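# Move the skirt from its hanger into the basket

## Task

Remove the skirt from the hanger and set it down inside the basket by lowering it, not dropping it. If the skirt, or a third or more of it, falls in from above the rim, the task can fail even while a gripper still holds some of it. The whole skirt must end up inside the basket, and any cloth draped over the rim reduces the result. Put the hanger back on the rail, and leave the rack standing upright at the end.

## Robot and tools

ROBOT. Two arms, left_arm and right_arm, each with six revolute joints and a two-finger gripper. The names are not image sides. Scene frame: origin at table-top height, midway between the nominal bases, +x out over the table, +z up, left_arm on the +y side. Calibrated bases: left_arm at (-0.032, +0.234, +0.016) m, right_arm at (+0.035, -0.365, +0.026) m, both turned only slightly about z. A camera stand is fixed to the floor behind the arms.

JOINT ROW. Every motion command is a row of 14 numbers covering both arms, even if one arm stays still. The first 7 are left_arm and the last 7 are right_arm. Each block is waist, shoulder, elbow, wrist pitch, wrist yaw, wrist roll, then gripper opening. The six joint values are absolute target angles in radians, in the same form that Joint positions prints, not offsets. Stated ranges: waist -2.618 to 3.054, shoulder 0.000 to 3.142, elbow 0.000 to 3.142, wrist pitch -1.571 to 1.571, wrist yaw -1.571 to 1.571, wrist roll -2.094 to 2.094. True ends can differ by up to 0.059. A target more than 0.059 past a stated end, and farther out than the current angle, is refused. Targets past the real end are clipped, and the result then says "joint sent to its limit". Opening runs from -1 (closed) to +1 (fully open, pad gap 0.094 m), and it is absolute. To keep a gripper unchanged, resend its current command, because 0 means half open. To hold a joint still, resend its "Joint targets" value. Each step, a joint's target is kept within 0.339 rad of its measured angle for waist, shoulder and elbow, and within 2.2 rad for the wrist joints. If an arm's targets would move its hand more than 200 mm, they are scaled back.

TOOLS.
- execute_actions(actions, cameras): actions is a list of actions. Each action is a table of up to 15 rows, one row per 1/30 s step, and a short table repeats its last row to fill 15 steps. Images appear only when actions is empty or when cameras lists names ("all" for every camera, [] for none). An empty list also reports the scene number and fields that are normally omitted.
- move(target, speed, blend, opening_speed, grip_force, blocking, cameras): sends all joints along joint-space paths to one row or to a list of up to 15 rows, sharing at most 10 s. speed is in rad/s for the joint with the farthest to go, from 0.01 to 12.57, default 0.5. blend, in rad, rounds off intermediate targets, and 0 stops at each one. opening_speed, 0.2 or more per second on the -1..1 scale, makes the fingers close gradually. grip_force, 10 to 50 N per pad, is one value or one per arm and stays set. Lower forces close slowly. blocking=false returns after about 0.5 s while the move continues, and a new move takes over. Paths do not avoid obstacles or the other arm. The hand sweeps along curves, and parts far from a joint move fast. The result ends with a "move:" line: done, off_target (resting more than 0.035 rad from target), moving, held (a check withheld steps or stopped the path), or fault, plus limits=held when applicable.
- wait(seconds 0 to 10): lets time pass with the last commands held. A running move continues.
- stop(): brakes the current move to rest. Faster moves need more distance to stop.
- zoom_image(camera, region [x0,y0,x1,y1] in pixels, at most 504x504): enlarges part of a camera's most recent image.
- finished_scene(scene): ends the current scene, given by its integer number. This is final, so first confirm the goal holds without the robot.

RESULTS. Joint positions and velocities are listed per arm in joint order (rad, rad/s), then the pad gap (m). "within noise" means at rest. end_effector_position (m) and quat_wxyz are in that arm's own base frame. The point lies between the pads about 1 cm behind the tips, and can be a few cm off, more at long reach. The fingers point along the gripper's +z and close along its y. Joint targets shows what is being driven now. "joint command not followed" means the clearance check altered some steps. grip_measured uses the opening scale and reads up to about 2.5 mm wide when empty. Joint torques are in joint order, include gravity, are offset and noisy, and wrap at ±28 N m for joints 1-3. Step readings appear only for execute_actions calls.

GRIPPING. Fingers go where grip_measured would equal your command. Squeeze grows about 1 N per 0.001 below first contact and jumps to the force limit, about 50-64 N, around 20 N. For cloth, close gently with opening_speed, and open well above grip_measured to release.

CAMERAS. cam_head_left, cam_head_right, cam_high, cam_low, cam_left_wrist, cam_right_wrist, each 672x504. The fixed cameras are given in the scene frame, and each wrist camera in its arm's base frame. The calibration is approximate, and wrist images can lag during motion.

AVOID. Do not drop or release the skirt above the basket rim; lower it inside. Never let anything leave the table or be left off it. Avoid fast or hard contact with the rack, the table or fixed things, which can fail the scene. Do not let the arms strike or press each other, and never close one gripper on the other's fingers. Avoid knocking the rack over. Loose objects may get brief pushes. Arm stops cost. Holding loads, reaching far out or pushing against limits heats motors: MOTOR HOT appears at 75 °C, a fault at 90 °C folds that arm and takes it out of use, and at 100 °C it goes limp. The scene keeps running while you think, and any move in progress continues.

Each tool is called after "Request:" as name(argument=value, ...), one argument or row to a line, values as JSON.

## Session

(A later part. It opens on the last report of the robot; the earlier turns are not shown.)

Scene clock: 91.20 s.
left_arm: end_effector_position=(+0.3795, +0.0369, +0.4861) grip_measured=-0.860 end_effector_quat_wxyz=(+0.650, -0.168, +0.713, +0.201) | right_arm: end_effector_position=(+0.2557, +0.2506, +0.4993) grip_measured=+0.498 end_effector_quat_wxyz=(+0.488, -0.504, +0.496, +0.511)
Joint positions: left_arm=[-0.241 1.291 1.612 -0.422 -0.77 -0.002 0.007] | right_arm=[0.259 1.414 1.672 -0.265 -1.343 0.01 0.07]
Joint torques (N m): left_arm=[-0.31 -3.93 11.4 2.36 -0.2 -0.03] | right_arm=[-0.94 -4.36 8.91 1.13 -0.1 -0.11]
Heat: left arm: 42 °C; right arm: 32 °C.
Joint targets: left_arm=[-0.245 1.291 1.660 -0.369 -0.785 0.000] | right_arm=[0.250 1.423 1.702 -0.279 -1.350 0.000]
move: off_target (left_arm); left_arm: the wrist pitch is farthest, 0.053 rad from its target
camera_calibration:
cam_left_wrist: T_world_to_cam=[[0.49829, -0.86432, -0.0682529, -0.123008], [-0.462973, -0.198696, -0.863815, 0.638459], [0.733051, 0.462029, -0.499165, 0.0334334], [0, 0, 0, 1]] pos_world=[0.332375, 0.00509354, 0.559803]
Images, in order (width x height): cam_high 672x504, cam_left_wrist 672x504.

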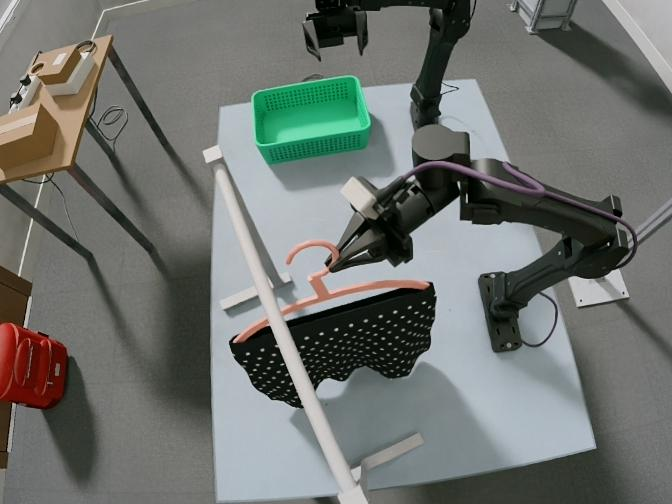

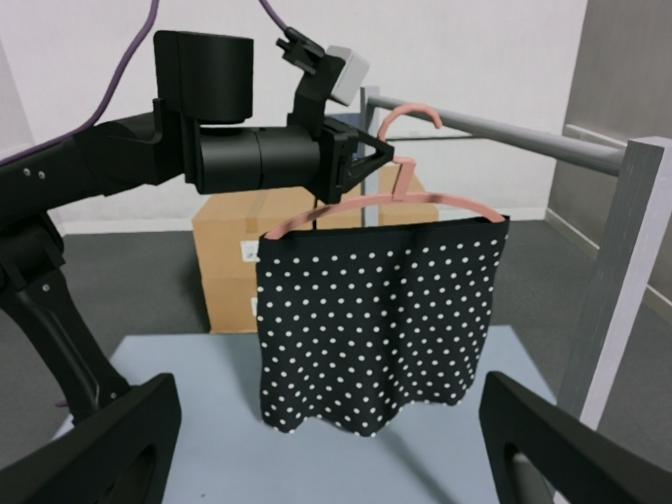

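Request:
move(
  target=[
    [-0.245,1.348,1.813,-0.43,-0.785,0,-1,0.25,1.423,1.702,-0.279,-1.35,0,0.5],
    [-0.192,1.579,2.053,-0.44,-0.732,0,-1,0.25,1.423,1.702,-0.279,-1.35,0,0.5],
  ],
  speed=[0.3,0.2],
  blend=[0,0],
  cameras=["cam_left_wrist","cam_high"],
)

Request:
zoom_image(
  camera="cam_left_wrist",
  region=[320, 50, 560, 220],
)

Request:
zoom_image(
  camera="cam_high",
  region=[210, 220, 420, 370],
)

Scene clock: 97.67 s.
left_arm: end_effector_position=(+0.4314, +0.0373, +0.5319) grip_measured=-0.860 end_effector_quat_wxyz=(+0.664, -0.182, +0.698, +0.198) | right_arm: end_effector_position=(+0.2557, +0.2506, +0.4993) grip_measured=+0.498 end_effector_quat_wxyz=(+0.488, -0.504, +0.496, +0.511)
Joint positions: left_arm=[-0.204 1.563 2.012 -0.503 -0.749 -0.002 0.007] | right_arm=[0.259 1.414 1.672 -0.265 -1.343 0.01 0.07]
Joint torques (N m): left_arm=[1.18 -4.66 10.4 2.48 0.1 -0.04] | right_arm=[-0.79 -4.45 8.91 1.1 -0.12 -0.1]
Heat: left arm: 43 °C; right arm: 32 °C.
Joint targets: left_arm=[-0.192 1.579 2.053 -0.440 -0.732 0.000] | right_arm=[0.250 1.423 1.702 -0.279 -1.350 0.000]
move: off_target (left_arm); left_arm: the wrist pitch is farthest, 0.063 rad from its target
camera_calibration:
cam_left_wrist: T_world_to_cam=[[0.514875, -0.856572, -0.0344721, -0.170786], [-0.419296, -0.216553, -0.881644, 0.69348], [0.747726, 0.46839, -0.470655, -0.00362765], [0, 0, 0, 1]] pos_world=[0.38142, 0.00558333, 0.603808]
Images, in order (width x height): cam_high 672x504, cam_left_wrist 672x504.

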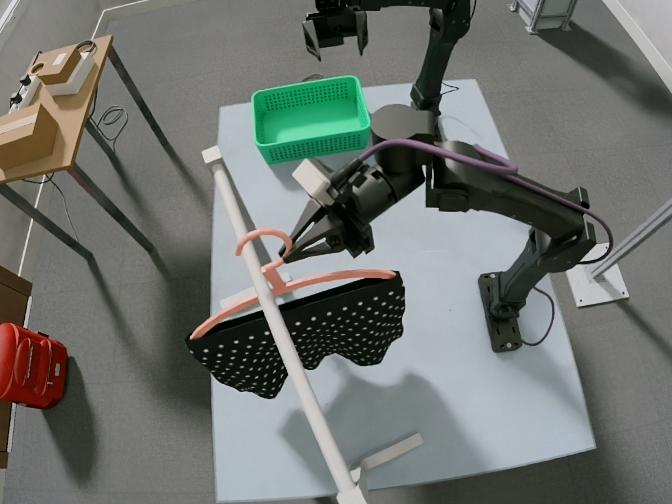

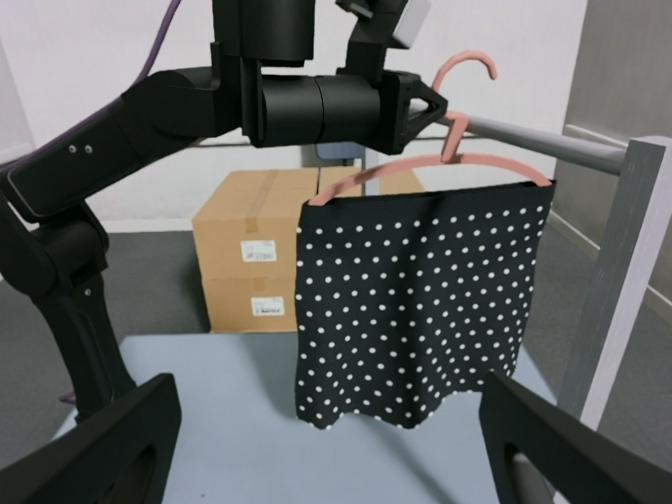

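Scaled by 2.100.

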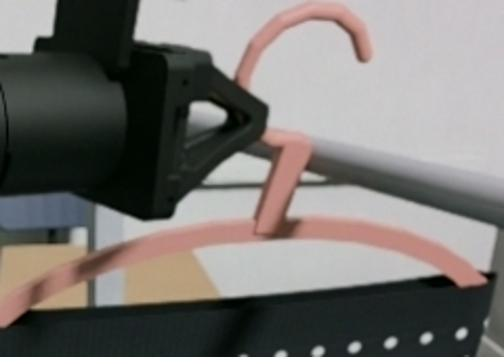

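Scaled by 2.400.

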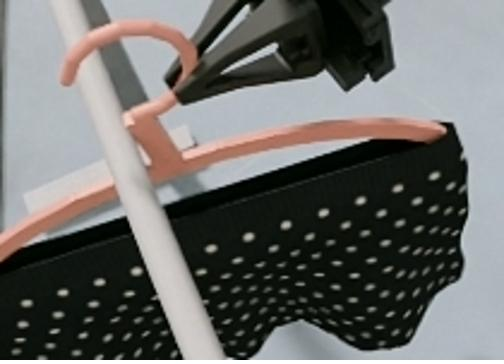

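Request:
move(
  target=[
    [-0.226,1.433,1.92,-0.453,-0.766,0,-1,0.25,1.423,1.702,-0.279,-1.35,0,0.5],
    [-0.226,1.362,1.7305,-0.334,-0.766,0,-1,0.25,1.423,1.702,-0.279,-1.35,0,0.5],
  ],
  speed=0.3,
  blend=[0.02,0],
  cameras=["cam_left_wrist","cam_high"],
)

Request:
zoom_image(
  camera="cam_left_wrist",
  region=[320, 50, 560, 220],
)

Scene clock: 107.47 s.
left_arm: end_effector_position=(+0.4058, +0.0369, +0.5049) grip_measured=-0.860 end_effector_quat_wxyz=(+0.665, -0.178, +0.698, +0.195) | right_arm: end_effector_position=(+0.2557, +0.2506, +0.4993) grip_measured=+0.498 end_effector_quat_wxyz=(+0.488, -0.504, +0.496, +0.511)
Joint positions: left_arm=[-0.22 1.399 1.733 -0.389 -0.755 -0.002 0.007] | right_arm=[0.259 1.414 1.672 -0.265 -1.343 0.01 0.07]
Joint torques (N m): left_arm=[-0.55 -7.94 6.86 2.38 -0.17 -0.03] | right_arm=[-0.76 -4.49 8.91 1.11 -0.14 -0.11]
Heat: left arm: 42 °C; right arm: 32 °C.
Joint targets: left_arm=[-0.226 1.362 1.730 -0.334 -0.766 0.000] | right_arm=[0.250 1.423 1.702 -0.279 -1.350 0.000]
move: off_target (left_arm); left_arm: the wrist pitch is farthest, 0.055 rad from its target
camera_calibration:
cam_left_wrist: T_world_to_cam=[[0.505956, -0.861863, -0.0346607, -0.155008], [-0.42143, -0.21194, -0.881747, 0.659551], [0.752599, 0.460732, -0.470447, 0.00111361], [0, 0, 0, 1]] pos_world=[0.355543, 0.00567624, 0.576708]
Images, in order (width x height): cam_high 672x504, cam_left_wrist 672x504.

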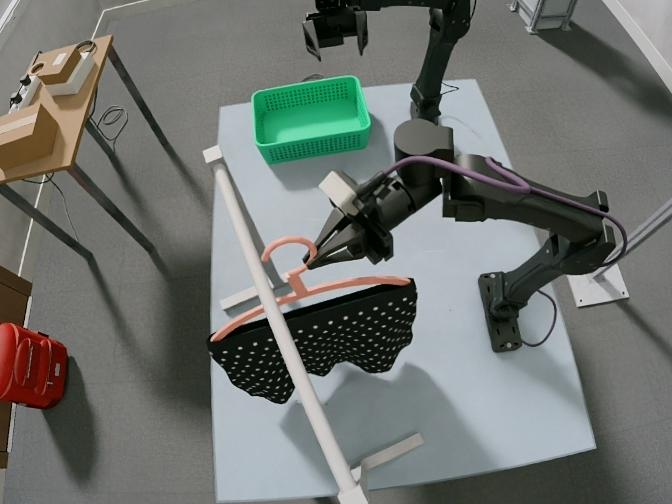

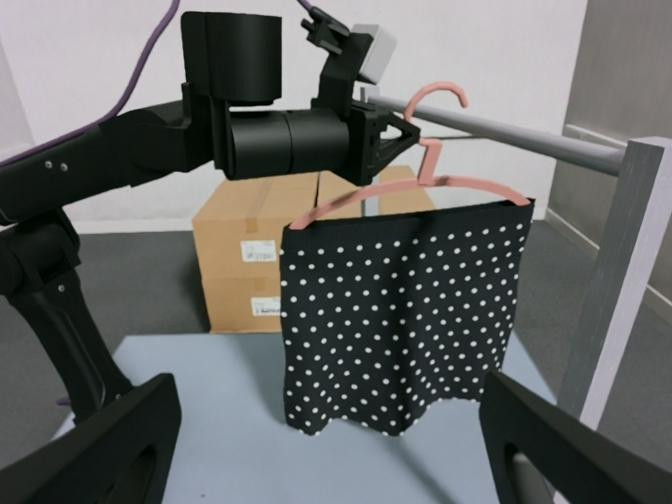

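Scaled by 2.100.

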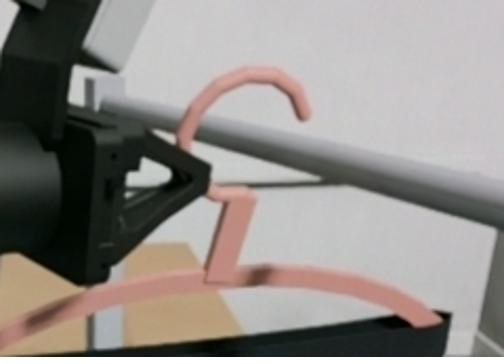

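Request:
move(
  target=[-0.182,1.5675,1.955,-0.33,-0.722,0,-1,0.25,1.423,1.702,-0.279,-1.35,0,0.5],
  speed=0.15,
  cameras=["cam_left_wrist","cam_high"],
)

Request:
zoom_image(
  camera="cam_left_wrist",
  region=[320, 50, 560, 220],
)

Request:
zoom_image(
  camera="cam_high",
  region=[210, 220, 420, 370],
)

Scene clock: 113.63 s.
left_arm: end_effector_position=(+0.4503, +0.0373, +0.5095) grip_measured=-0.860 end_effector_quat_wxyz=(+0.665, -0.181, +0.698, +0.196) | right_arm: end_effector_position=(+0.2557, +0.2506, +0.4993) grip_measured=+0.498 end_effector_quat_wxyz=(+0.488, -0.504, +0.496, +0.511)
Joint positions: left_arm=[-0.188 1.567 1.904 -0.389 -0.727 -0.002 0.007] | right_arm=[0.259 1.414 1.672 -0.265 -1.343 0.01 0.07]
Joint torques (N m): left_arm=[0.65 -6.34 11.56 2.44 -0.03 -0.02] | right_arm=[-0.69 -4.48 9.02 1.13 -0.1 -0.08]
Motor temperatures (°C): left_arm=[27 30 42 43 24 26 26] | right_arm=[27 25 32 28 24 25 25]
Heat: left arm: 43 °C; right arm: 32 °C.
Joint targets: left_arm=[-0.182 1.568 1.955 -0.330 -0.722 0.000] | right_arm=[0.250 1.423 1.702 -0.279 -1.350 0.000]
move: off_target (left_arm); left_arm: the wrist pitch is farthest, 0.059 rad from its target
camera_calibration:
cam_left_wrist: T_world_to_cam=[[0.509404, -0.859922, -0.0322666, -0.179834], [-0.419189, -0.215225, -0.88202, 0.681658], [0.751524, 0.46283, -0.470106, -0.0300533], [0, 0, 0, 1]] pos_world=[0.399937, 0.00597585, 0.581305]
Images, in order (width x height): cam_high 672x504, cam_left_wrist 672x504.

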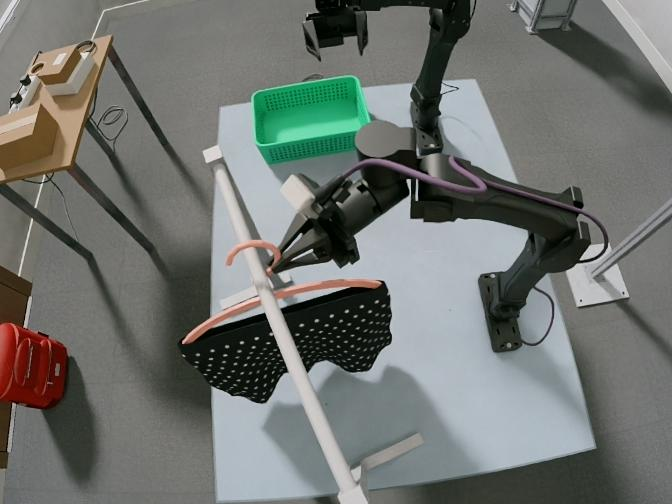

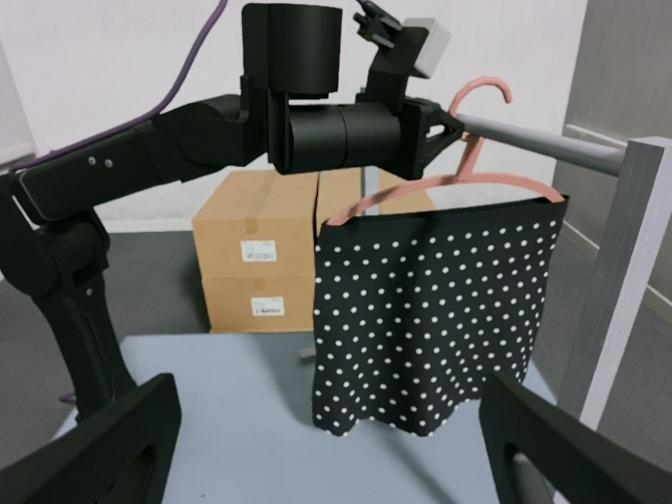

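Scaled by 2.100.

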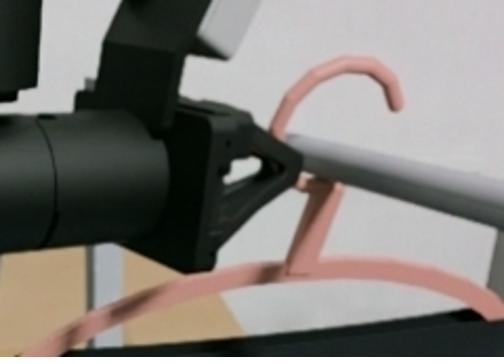

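Scaled by 2.400.

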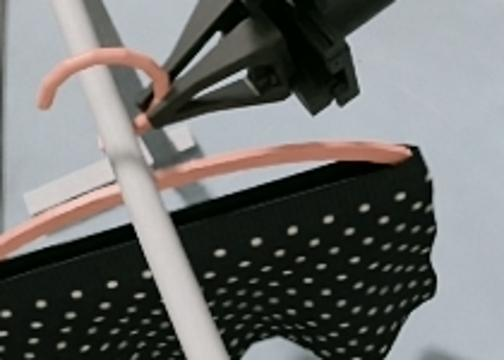

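Request:
move(
  target=[-0.182,1.484,1.658,-0.117,-0.722,0,-1,0.25,1.423,1.702,-0.279,-1.35,0,0.5],
  speed=0.15,
  cameras=["cam_left_wrist"],
)

Request:
zoom_image(
  camera="cam_left_wrist",
  region=[320, 50, 560, 220],
)

Scene clock: 125.23 s.
left_arm: end_effector_position=(+0.4609, +0.0351, +0.4761) grip_measured=-0.860 end_effector_quat_wxyz=(+0.680, -0.187, +0.683, +0.188) | right_arm: end_effector_position=(+0.2557, +0.2506, +0.4993) grip_measured=+0.498 end_effector_quat_wxyz=(+0.488, -0.504, +0.496, +0.511)
Joint positions: left_arm=[-0.188 1.522 1.668 -0.151 -0.725 -0.002 0.007] | right_arm=[0.259 1.414 1.672 -0.265 -1.343 0.01 0.07]
Joint torques (N m): left_arm=[0.65 -9.69 6.82 2.17 -0.01 -0.02] | right_arm=[-0.76 -4.36 8.9 1.12 -0.1 -0.12]
Heat: left arm: 44 °C; right arm: 32 °C.
Joint targets: left_arm=[-0.182 1.484 1.658 -0.117 -0.722 0.000] | right_arm=[0.250 1.423 1.702 -0.279 -1.350 0.000]
move: off_target (left_arm); left_arm: the shoulder is farthest, 0.038 rad from its target
camera_calibration:
cam_left_wrist: T_world_to_cam=[[0.508822, -0.860871, -0.00122312, -0.202749], [-0.378503, -0.22244, -0.898474, 0.645571], [0.773198, 0.457627, -0.439024, -0.0773533], [0, 0, 0, 1]] pos_world=[0.407323, 0.00445888, 0.545821]
Images, in order (width x height): cam_left_wrist 672x504.

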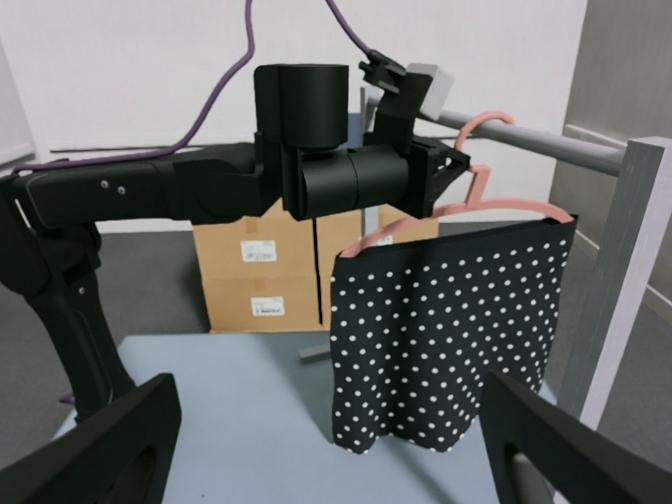

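Scaled by 2.100.

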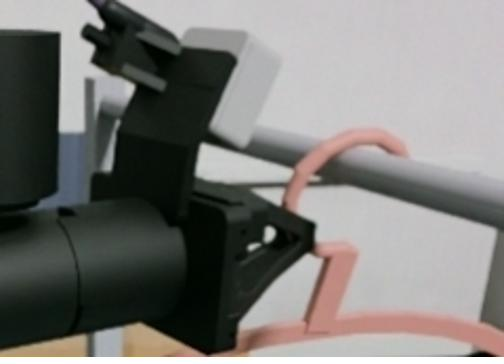

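Request:
move(
  target=[
    [-0.182,1.484,1.658,-0.117,-0.722,0,-1,0.25,1.423,1.702,-0.279,-1.35,0,0.5],
    [-0.182,1.484,1.658,-0.117,-0.722,0,0.2,0.25,1.423,1.702,-0.279,-1.35,0,0.5],
    [-0.5,1.281,1.499,-0.16,-1.04,0,0.2,0.25,1.423,1.702,-0.279,-1.35,0,0.5],
  ],
  speed=[0.3,0.3,0.3],
  opening_speed=0.6,
  cameras=["cam_left_wrist","cam_right_wrist","cam_high","cam_head_left"],
)

Scene clock: 134.37 s.
left_arm: end_effector_position=(+0.3725, -0.0244, +0.4937) grip_measured=+0.198 end_effector_quat_wxyz=(+0.698, -0.203, +0.666, +0.171) | right_arm: end_effector_position=(+0.2557, +0.2506, +0.4993) grip_measured=+0.498 end_effector_quat_wxyz=(+0.488, -0.504, +0.496, +0.511)
Joint positions: left_arm=[-0.496 1.301 1.514 -0.151 -1.031 -0.002 0.056] | right_arm=[0.259 1.414 1.672 -0.265 -1.343 0.01 0.07]
Joint torques (N m): left_arm=[-0.34 -5.83 6.01 1.57 -0.09 -0.02] | right_arm=[-0.69 -4.56 8.92 1.13 -0.13 -0.14]
Heat: left arm: 42 °C; right arm: 32 °C.
Joint targets: left_arm=[-0.500 1.281 1.499 -0.160 -1.040 0.000] | right_arm=[0.250 1.423 1.702 -0.279 -1.350 0.000]
move: done; target 2's new numbers were sent with left_arm's shoulder 0.038 rad from that target
camera_calibration:
cam_left_wrist: T_world_to_cam=[[0.505613, -0.86097, 0.0555572, -0.235839], [-0.324675, -0.249539, -0.912314, 0.600708], [0.799338, 0.443239, -0.405706, -0.000570413], [0, 0, 0, 1]] pos_world=[0.314734, -0.0528975, 0.560906]
cam_right_wrist: T_world_to_cam=[[0.999143, 0.0413264, -0.00235605, -0.266265], [0.0159982, -0.438029, -0.898818, 0.5901], [-0.0381769, 0.89801, -0.438315, 0.0952802], [0, 0, 0, 1]] pos_world=[0.260234, 0.183922, 0.571528]
Images, in order (width x height): cam_head_left 672x504, cam_high 672x504, cam_left_wrist 672x504, cam_right_wrist 672x504.

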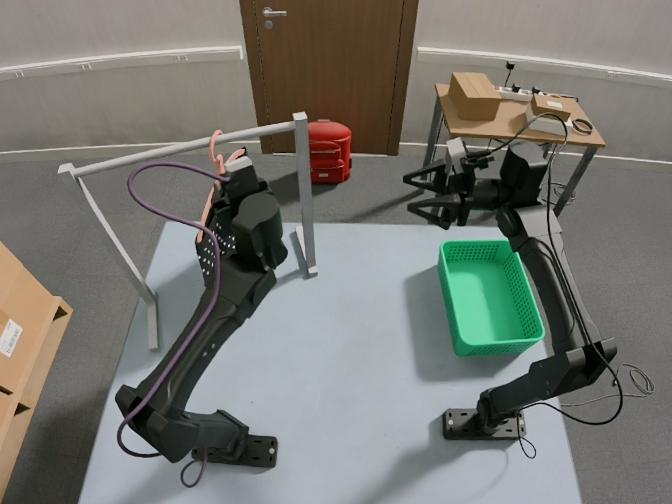

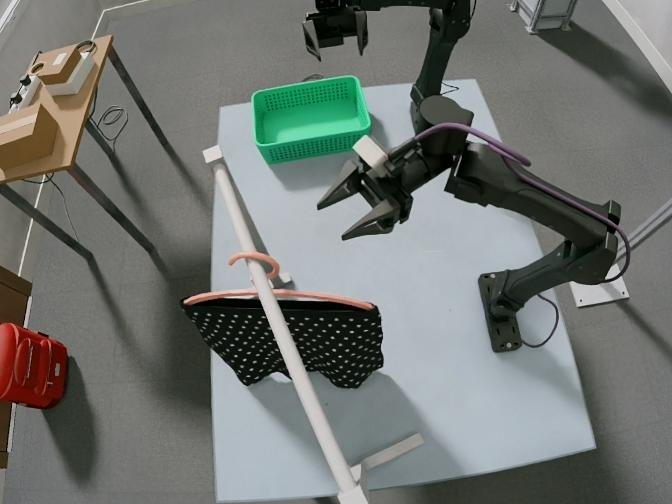

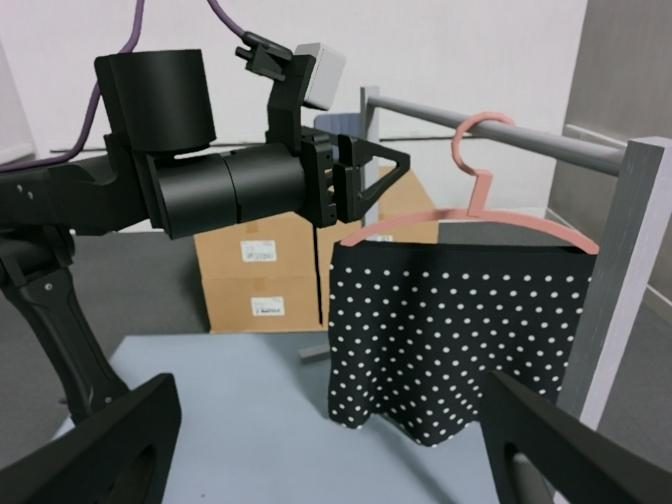

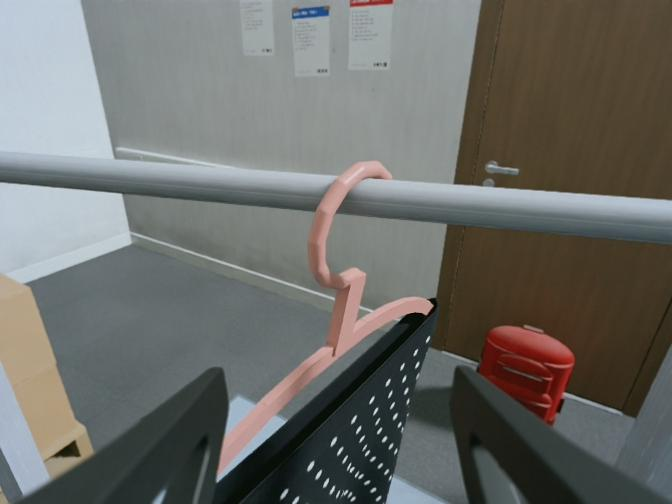

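Request:
move(
  target=[
    [-0.5,0.85,1.15,-0.3,-1.04,0,0.5,0.25,1.423,1.702,-0.279,-1.35,0,0.5],
    [0.6295,0.7086,0.681,0.028,0.7165,0,0.5,0.25,1.423,1.702,-0.279,-1.35,0,0.5],
  ],
  speed=0.6,
  blend=[0.05,0],
  cameras=["cam_left_wrist","cam_right_wrist","cam_head_left"],
)

Scene clock: 147.90 s.
left_arm: end_effector_position=(+0.2920, +0.0670, +0.3439) grip_measured=+0.498 end_effector_quat_wxyz=(+0.703, +0.026, +0.710, -0.033) | right_arm: end_effector_position=(+0.2557, +0.2506, +0.4993) grip_measured=+0.498 end_effector_quat_wxyz=(+0.488, -0.504, +0.496, +0.511)
Joint positions: left_arm=[0.623 0.723 0.695 0.017 0.707 -0.002 0.07] | right_arm=[0.259 1.414 1.672 -0.265 -1.343 0.01 0.07]
Joint torques (N m): left_arm=[0.68 -1.58 6.83 1.94 0.07 -0.03] | right_arm=[-0.85 -4.38 9.02 1.14 -0.12 -0.12]
Heat: left arm: 41 °C; right arm: 32 °C.
Joint targets: left_arm=[0.630 0.708 0.681 0.028 0.716 0.000] | right_arm=[0.250 1.423 1.702 -0.279 -1.350 0.000]
move: done
camera_calibration:
cam_left_wrist: T_world_to_cam=[[-0.08634, -0.996218, 0.00974928, 0.089568], [-0.442316, 0.0295623, -0.896372, 0.470982], [0.892694, -0.081705, -0.443195, -0.01671], [0, 0, 0, 1]] pos_world=[0.230973, 0.0739407, 0.413896]
cam_right_wrist: T_world_to_cam=[[0.999143, 0.0413264, -0.00235605, -0.266265], [0.0159982, -0.438029, -0.898818, 0.5901], [-0.0381769, 0.89801, -0.438315, 0.0952802], [0, 0, 0, 1]] pos_world=[0.260234, 0.183922, 0.571528]
Images, in order (width x height): cam_head_left 672x504, cam_left_wrist 672x504, cam_right_wrist 672x504.

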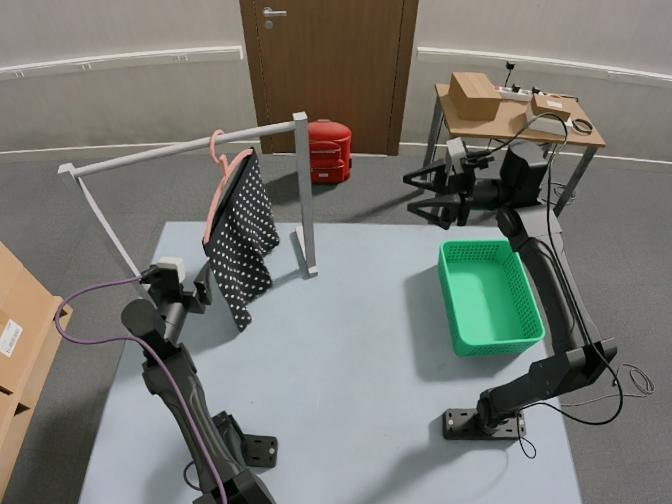

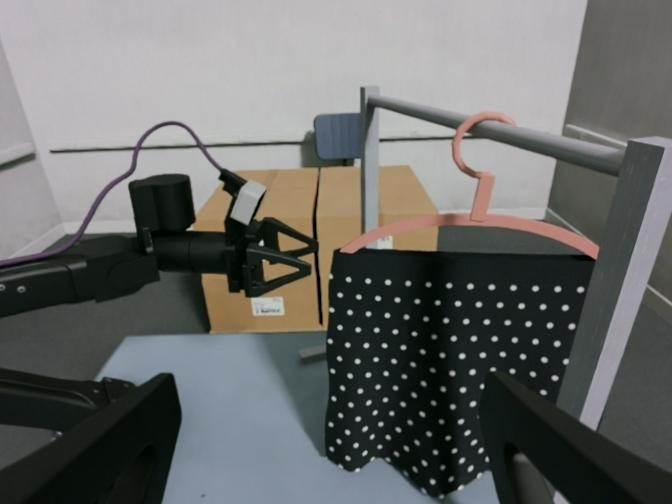

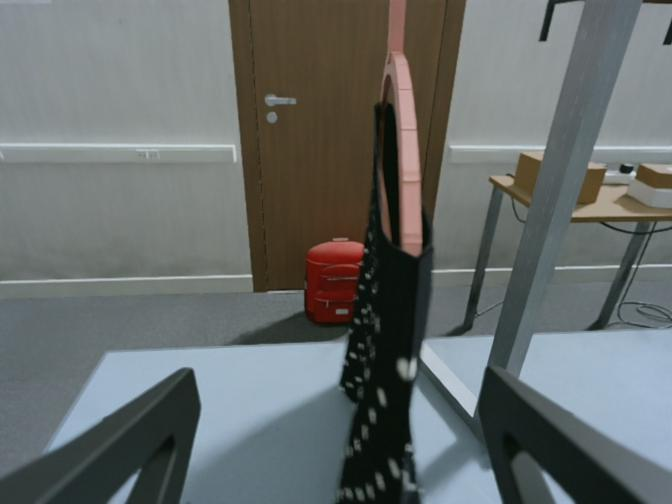

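Request:
move(
  target=[
    [0.366,0.935,0.63,0.305,0.541,0,0.5,0.25,1.423,1.702,-0.279,-1.35,0,0.5],
    [0.366,0.935,0.63,0.305,0.541,0,-1,0.25,1.423,1.702,-0.279,-1.35,0,0.5],
  ],
  speed=0.3,
  opening_speed=0.8,
  cameras=["cam_left_wrist","cam_right_wrist"],
)

Request:
zoom_image(
  camera="cam_left_wrist",
  region=[250, 150, 490, 320],
)

Scene clock: 156.97 s.
left_arm: end_effector_position=(+0.3500, +0.0378, +0.3190) grip_measured=-0.862 end_effector_quat_wxyz=(+0.706, +0.059, +0.703, -0.060) | right_arm: end_effector_position=(+0.2557, +0.2506, +0.4993) grip_measured=+0.498 end_effector_quat_wxyz=(+0.488, -0.504, +0.496, +0.511)
Joint positions: left_arm=[0.371 0.933 0.643 0.295 0.54 -0.003 0.006] | right_arm=[0.259 1.414 1.672 -0.265 -1.343 0.01 0.07]
Joint torques (N m): left_arm=[-0.46 -1.8 7.1 2.02 0 -0.01] | right_arm=[-0.65 -4.44 8.83 1.12 -0.12 -0.1]
Heat: left arm: 41 °C; right arm: 32 °C.
Joint targets: left_arm=[0.366 0.935 0.630 0.305 0.541 0.000] | right_arm=[0.250 1.423 1.702 -0.279 -1.350 0.000]
move: done
camera_calibration:
cam_left_wrist: T_world_to_cam=[[-0.171433, -0.985195, 0.000830499, 0.0979343], [-0.425946, 0.0733582, -0.90177, 0.469482], [0.888358, -0.154947, -0.432216, -0.0810953], [0, 0, 0, 1]] pos_world=[0.288805, 0.0494787, 0.388232]
cam_right_wrist: T_world_to_cam=[[0.999143, 0.0413264, -0.00235605, -0.266265], [0.0159982, -0.438029, -0.898818, 0.5901], [-0.0381769, 0.89801, -0.438315, 0.0952802], [0, 0, 0, 1]] pos_world=[0.260234, 0.183922, 0.571528]
Images, in order (width x height): cam_left_wrist 672x504, cam_right_wrist 672x504.

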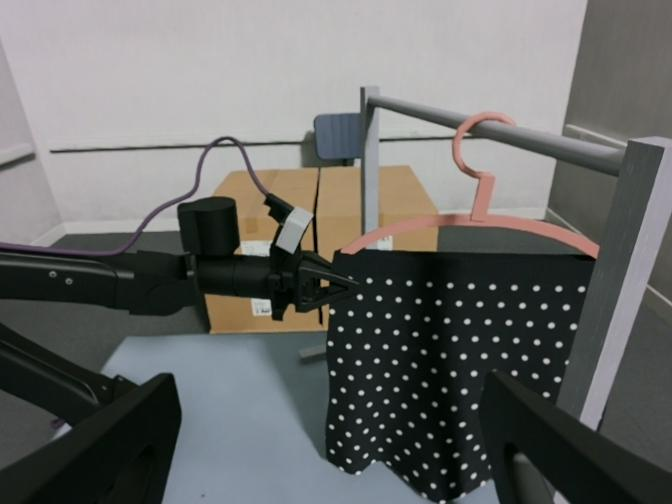

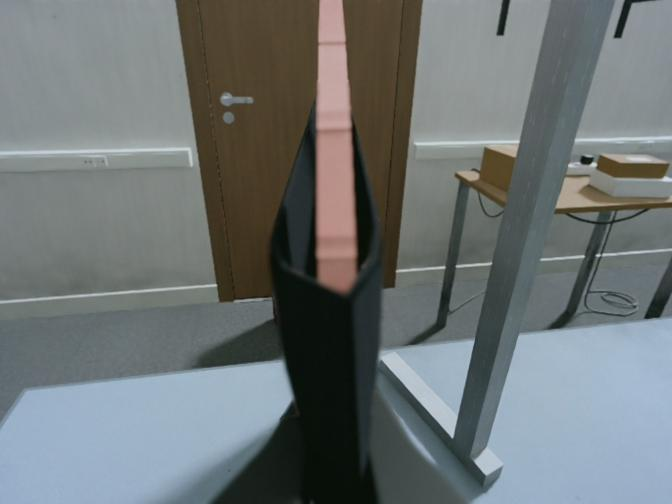

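Scaled by 2.100.

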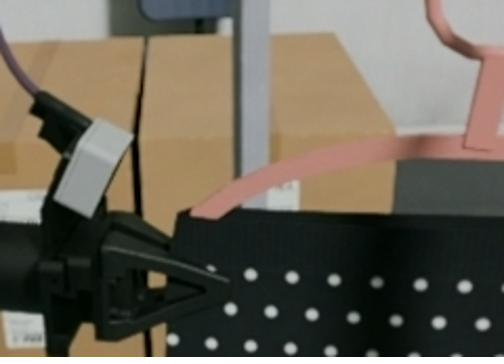

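Request:
move(
  target=[
    [0.217,1.343,0.569,0.774,0.392,0,-1,0.25,1.423,1.702,-0.279,-1.35,0,0.5],
  ],
  speed=0.2,
  cameras=["cam_left_wrist","cam_head_left"],
)

Scene clock: 161.13 s.
left_arm: end_effector_position=(+0.4170, +0.0299, +0.2906) grip_measured=-0.863 end_effector_quat_wxyz=(+0.751, +0.066, +0.656, -0.041) | right_arm: end_effector_position=(+0.2557, +0.2506, +0.4993) grip_measured=+0.498 end_effector_quat_wxyz=(+0.488, -0.504, +0.496, +0.511)
Joint positions: left_arm=[0.231 1.318 0.595 0.863 0.383 -0.007 0.006] | right_arm=[0.259 1.414 1.672 -0.265 -1.343 0.01 0.07]
Joint torques (N m): left_arm=[-1.29 -2.45 5.34 1.03 0.05 0.04] | right_arm=[-0.66 -4.45 8.91 1.09 -0.09 -0.1]
Heat: left arm: 41 °C; right arm: 32 °C.
Joint targets: left_arm=[0.217 1.343 0.569 0.774 0.392 0.000] | right_arm=[0.250 1.423 1.702 -0.279 -1.350 0.000]
move: off_target (left_arm); left_arm: the wrist pitch is farthest, 0.089 rad from its target
camera_calibration:
cam_left_wrist: T_world_to_cam=[[-0.151937, -0.987355, -0.0452167, 0.106973], [-0.304408, 0.0902693, -0.948255, 0.435296], [0.940346, -0.130311, -0.314275, -0.210813], [0, 0, 0, 1]] pos_world=[0.346998, 0.0388556, 0.351355]
Images, in order (width x height): cam_head_left 672x504, cam_left_wrist 672x504.

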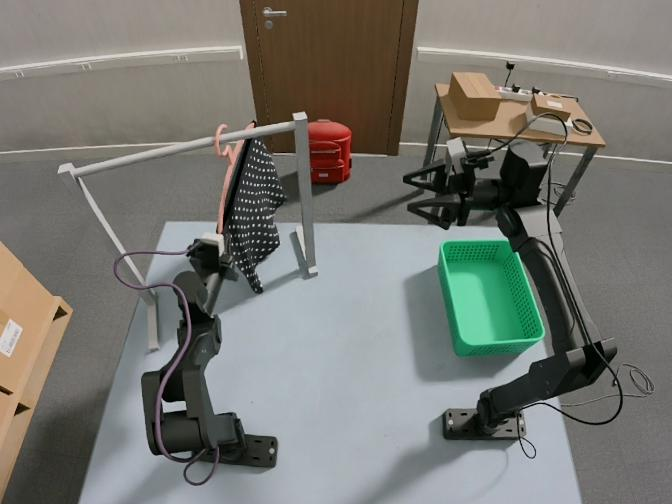

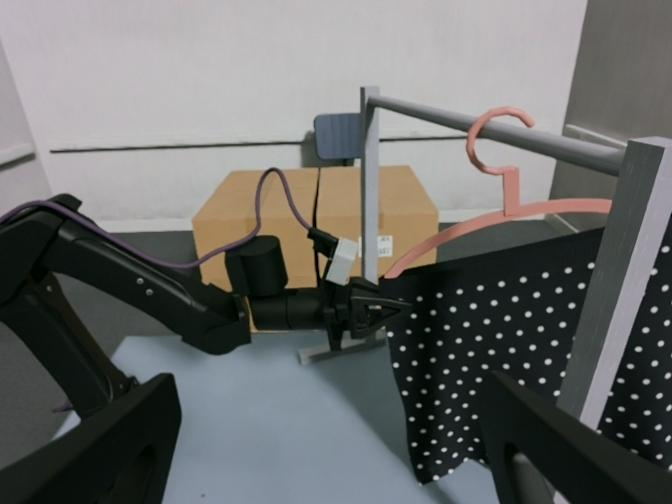

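Request:
move(
  target=[0.225,1.445,0.455,0.99,0.4,0,-1,0.25,1.423,1.702,-0.279,-1.35,0,0.5],
  speed=0.15,
  cameras=["cam_left_wrist","cam_right_wrist","cam_high"],
)

Scene clock: 164.33 s.
left_arm: end_effector_position=(+0.4123, +0.0290, +0.2835) grip_measured=-0.863 end_effector_quat_wxyz=(+0.783, +0.074, +0.617, -0.031) | right_arm: end_effector_position=(+0.2557, +0.2506, +0.4993) grip_measured=+0.498 end_effector_quat_wxyz=(+0.488, -0.504, +0.496, +0.511)
Joint positions: left_arm=[0.229 1.409 0.512 1.143 0.377 -0.012 0.006] | right_arm=[0.259 1.414 1.672 -0.265 -1.343 0.01 0.07]
Joint torques (N m): left_arm=[-0.38 -1.78 2.14 0.34 0.14 0.09] | right_arm=[-0.69 -4.48 9.06 1.12 -0.1 -0.12]
Heat: left arm: 40 °C; right arm: 32 °C.
Joint targets: left_arm=[0.225 1.445 0.455 0.990 0.400 0.000] | right_arm=[0.250 1.423 1.702 -0.279 -1.350 0.000]
move: off_target (left_arm); left_arm: the wrist pitch is farthest, 0.153 rad from its target
camera_calibration:
cam_left_wrist: T_world_to_cam=[[-0.142722, -0.986627, -0.078723, 0.110834], [-0.205564, 0.107351, -0.972738, 0.392946], [0.968181, -0.122648, -0.218136, -0.247718], [0, 0, 0, 1]] pos_world=[0.336429, 0.0367867, 0.336923]
cam_right_wrist: T_world_to_cam=[[0.999143, 0.0413264, -0.00235605, -0.266265], [0.0159982, -0.438029, -0.898818, 0.5901], [-0.0381769, 0.89801, -0.438315, 0.0952802], [0, 0, 0, 1]] pos_world=[0.260234, 0.183922, 0.571528]
Images, in order (width x height): cam_high 672x504, cam_left_wrist 672x504, cam_right_wrist 672x504.

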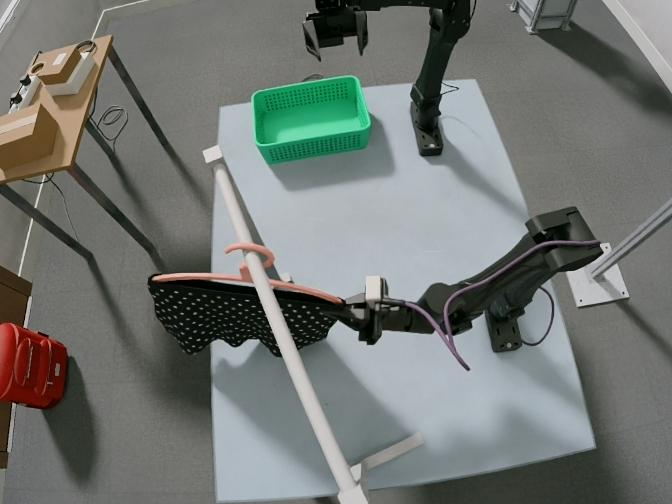

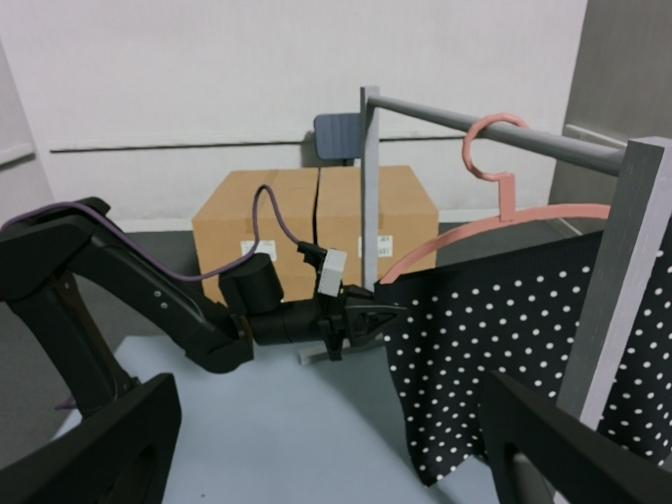

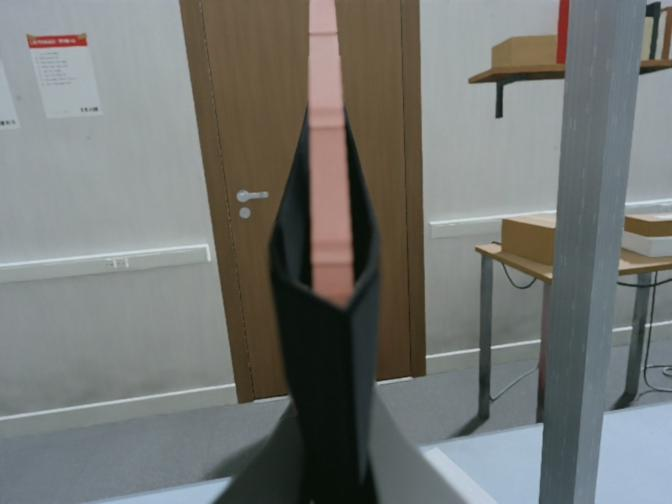

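Request:
move(
  target=[0.225,1.5,0.42,0.45,0.4,0,-1,0.25,1.423,1.702,-0.279,-1.35,0,0.5],
  speed=0.25,
  cameras=["cam_left_wrist","cam_right_wrist"],
)

Scene clock: 169.53 s.
left_arm: end_effector_position=(+0.4205, +0.0304, +0.2694) grip_measured=-0.863 end_effector_quat_wxyz=(+0.757, +0.064, +0.648, -0.040) | right_arm: end_effector_position=(+0.2557, +0.2506, +0.4993) grip_measured=+0.498 end_effector_quat_wxyz=(+0.488, -0.504, +0.496, +0.511)
Joint positions: left_arm=[0.226 1.409 0.54 1.031 0.373 -0.013 0.006] | right_arm=[0.259 1.414 1.672 -0.265 -1.343 0.01 0.07]
Joint torques (N m): left_arm=[-0.09 1.92 -2 -3.33 0.17 0.09] | right_arm=[-0.65 -4.3 8.99 1.05 -0.08 -0.1]
Heat: left arm: 40 °C; right arm: 33 °C.
Joint targets: left_arm=[0.225 1.491 0.432 0.509 0.397 -0.001] | right_arm=[0.250 1.423 1.702 -0.279 -1.350 0.000]
move: off_target (left_arm); left_arm: the wrist pitch is farthest, 0.581 rad from its target
camera_calibration:
cam_left_wrist: T_world_to_cam=[[-0.14657, -0.988119, -0.0462361, 0.10518], [-0.28513, 0.0869587, -0.954536, 0.409916], [0.947216, -0.126723, -0.294488, -0.229014], [0, 0, 0, 1]] pos_world=[0.349222, 0.039263, 0.3287]
cam_right_wrist: T_world_to_cam=[[0.999143, 0.0413264, -0.00235605, -0.266265], [0.0159982, -0.438029, -0.898818, 0.5901], [-0.0381769, 0.89801, -0.438315, 0.0952802], [0, 0, 0, 1]] pos_world=[0.260234, 0.183922, 0.571528]
Images, in order (width x height): cam_left_wrist 672x504, cam_right_wrist 672x504.

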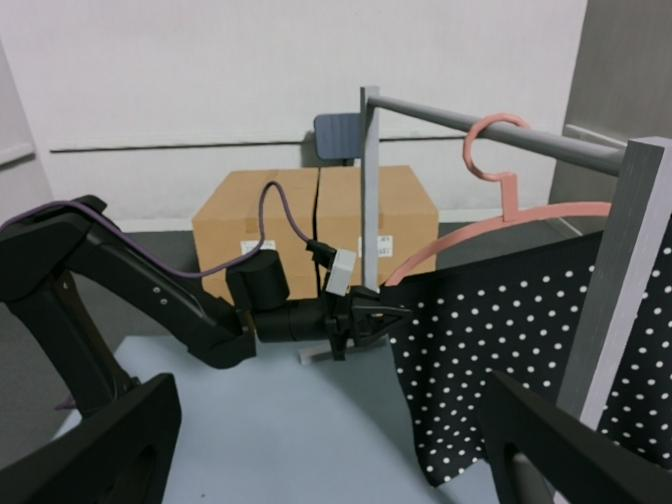

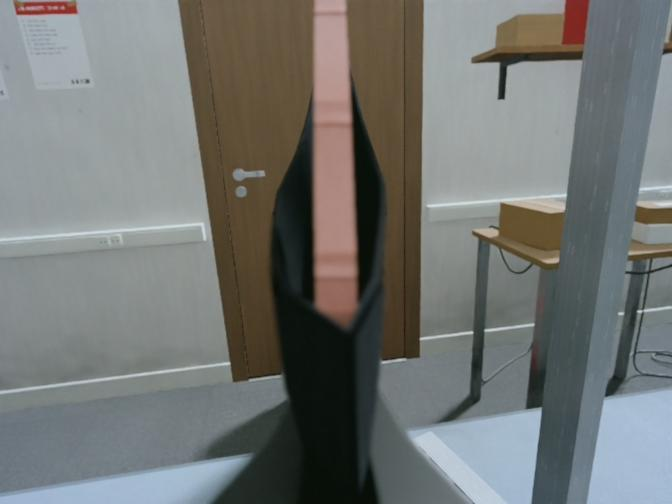

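Request:
move(
  target=[0.225,1.58,0.33,0.1,0.4,0,-1,0.25,1.423,1.702,-0.279,-1.35,0,0.5],
  speed=0.2,
  cameras=["cam_left_wrist","cam_right_wrist"],
)

Scene clock: 174.10 s.
left_arm: end_effector_position=(+0.4205, +0.0305, +0.2696) grip_measured=-0.863 end_effector_quat_wxyz=(+0.758, +0.064, +0.648, -0.039) | right_arm: end_effector_position=(+0.2557, +0.2506, +0.4993) grip_measured=+0.498 end_effector_quat_wxyz=(+0.488, -0.504, +0.496, +0.511)
Joint positions: left_arm=[0.226 1.409 0.54 1.032 0.372 -0.013 0.006] | right_arm=[0.259 1.414 1.672 -0.265 -1.343 0.01 0.07]
Joint torques (N m): left_arm=[-0.02 2.74 -2.39 -3.08 0.09 0.02] | right_arm=[-0.77 -4.37 9.02 1.11 -0.13 -0.09]
Motor temperatures (°C): left_arm=[26 29 37 44 24 26 26] | right_arm=[27 25 33 29 24 25 25]
Heat: left arm: 44 °C; right arm: 33 °C.
Joint targets: left_arm=[0.226 1.500 0.428 0.534 0.387 -0.006] | right_arm=[0.250 1.423 1.702 -0.279 -1.350 0.000]
move: off_target (left_arm); left_arm: the wrist pitch is farthest, 0.932 rad from its target
camera_calibration:
cam_left_wrist: T_world_to_cam=[[-0.146158, -0.98817, -0.046445, 0.105112], [-0.284465, 0.0869482, -0.954735, 0.409847], [0.947479, -0.126331, -0.293808, -0.229316], [0, 0, 0, 1]] pos_world=[0.349222, 0.039264, 0.328802]
cam_right_wrist: T_world_to_cam=[[0.999143, 0.0413264, -0.00235605, -0.266265], [0.0159982, -0.438029, -0.898818, 0.5901], [-0.0381769, 0.89801, -0.438315, 0.0952802], [0, 0, 0, 1]] pos_world=[0.260234, 0.183922, 0.571528]
Images, in order (width x height): cam_left_wrist 672x504, cam_right_wrist 672x504.

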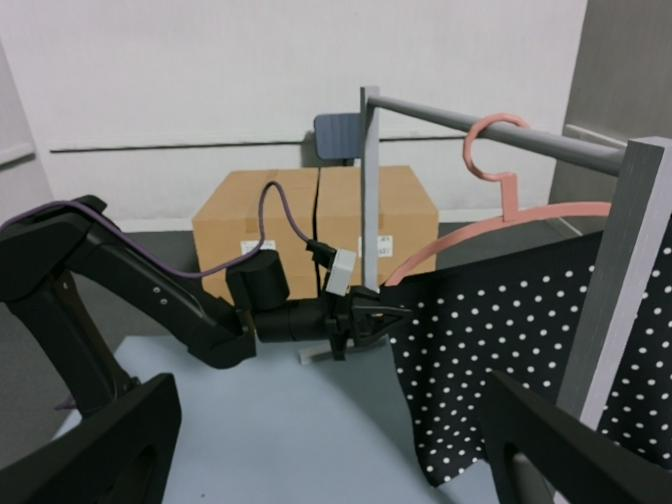

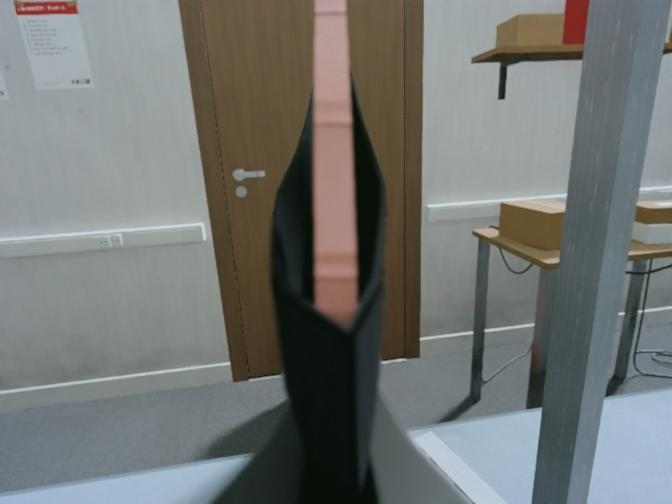

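Request:
move(
  target=[
    [0.366,0.935,0.63,0.305,0.541,0,-1,0.25,1.423,1.702,-0.279,-1.35,0,0.5],
    [0.366,0.935,0.63,0.305,0.541,0,0.3,0.25,1.423,1.702,-0.279,-1.35,0,0.5],
    [0.366,0.943,0.517,0.426,0.541,0,0.3,0.25,1.423,1.702,-0.279,-1.35,0,0.5],
    [0.366,0.943,0.517,0.426,0.541,0,-1,0.25,1.423,1.702,-0.279,-1.35,0,0.5],
  ],
  speed=0.35,
  opening_speed=1.2,
  cameras=["cam_left_wrist","cam_right_wrist"],
)

Request:
zoom_image(
  camera="cam_left_wrist",
  region=[250, 150, 490, 320],
)

Scene clock: 185.80 s.
left_arm: end_effector_position=(+0.3504, +0.0352, +0.2856) grip_measured=-0.960 end_effector_quat_wxyz=(+0.701, +0.058, +0.708, -0.064) | right_arm: end_effector_position=(+0.2557, +0.2506, +0.4993) grip_measured=+0.498 end_effector_quat_wxyz=(+0.488, -0.504, +0.496, +0.511)
Joint positions: left_arm=[0.361 0.95 0.529 0.411 0.533 -0.003 0.002] | right_arm=[0.259 1.414 1.672 -0.265 -1.343 0.01 0.07]
Joint torques (N m): left_arm=[0.59 -2.52 7.15 2.07 0.06 -0.01] | right_arm=[-0.69 -4.38 8.95 1.11 -0.1 -0.12]
Heat: left arm: 45 °C; right arm: 33 °C.
Joint targets: left_arm=[0.366 0.943 0.517 0.426 0.541 0.000] | right_arm=[0.250 1.423 1.702 -0.279 -1.350 0.000]
move: done; target 2's new numbers were sent with left_arm's wrist pitch 0.053 rad from that target
camera_calibration:
cam_left_wrist: T_world_to_cam=[[-0.174791, -0.984564, 0.0090846, 0.0943178], [-0.437991, 0.0694872, -0.89629, 0.442511], [0.881823, -0.160643, -0.443376, -0.0905881], [0, 0, 0, 1]] pos_world=[0.290184, 0.0475607, 0.355597]
cam_right_wrist: T_world_to_cam=[[0.999143, 0.0413264, -0.00235605, -0.266265], [0.0159982, -0.438029, -0.898818, 0.5901], [-0.0381769, 0.89801, -0.438315, 0.0952802], [0, 0, 0, 1]] pos_world=[0.260234, 0.183922, 0.571528]
Images, in order (width x height): cam_left_wrist 672x504, cam_right_wrist 672x504.

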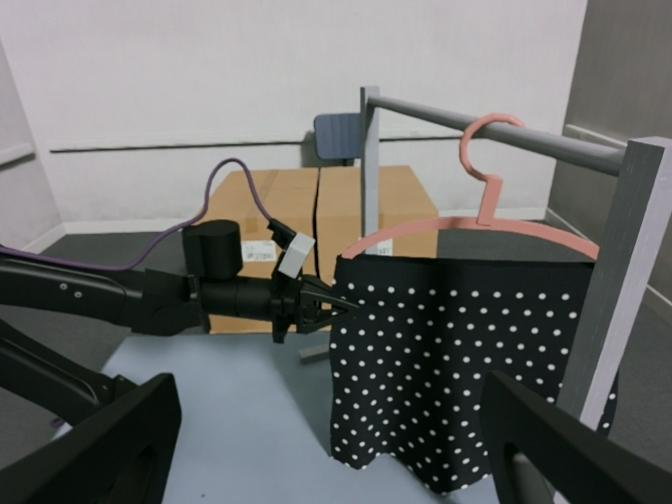

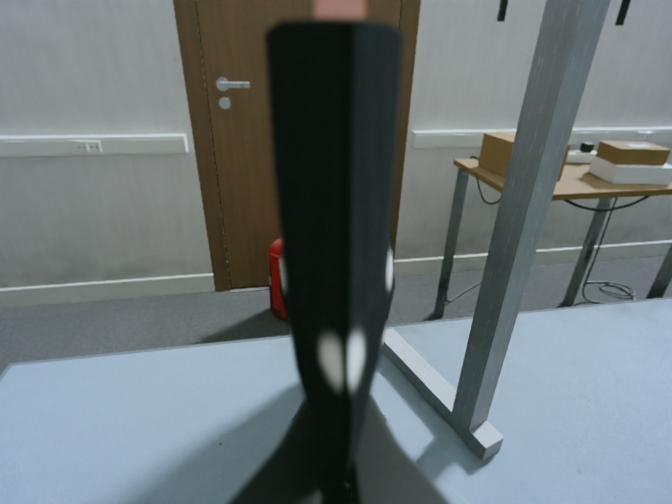

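Scaled by 2.100.

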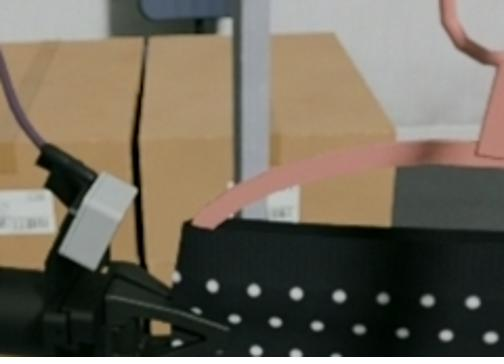

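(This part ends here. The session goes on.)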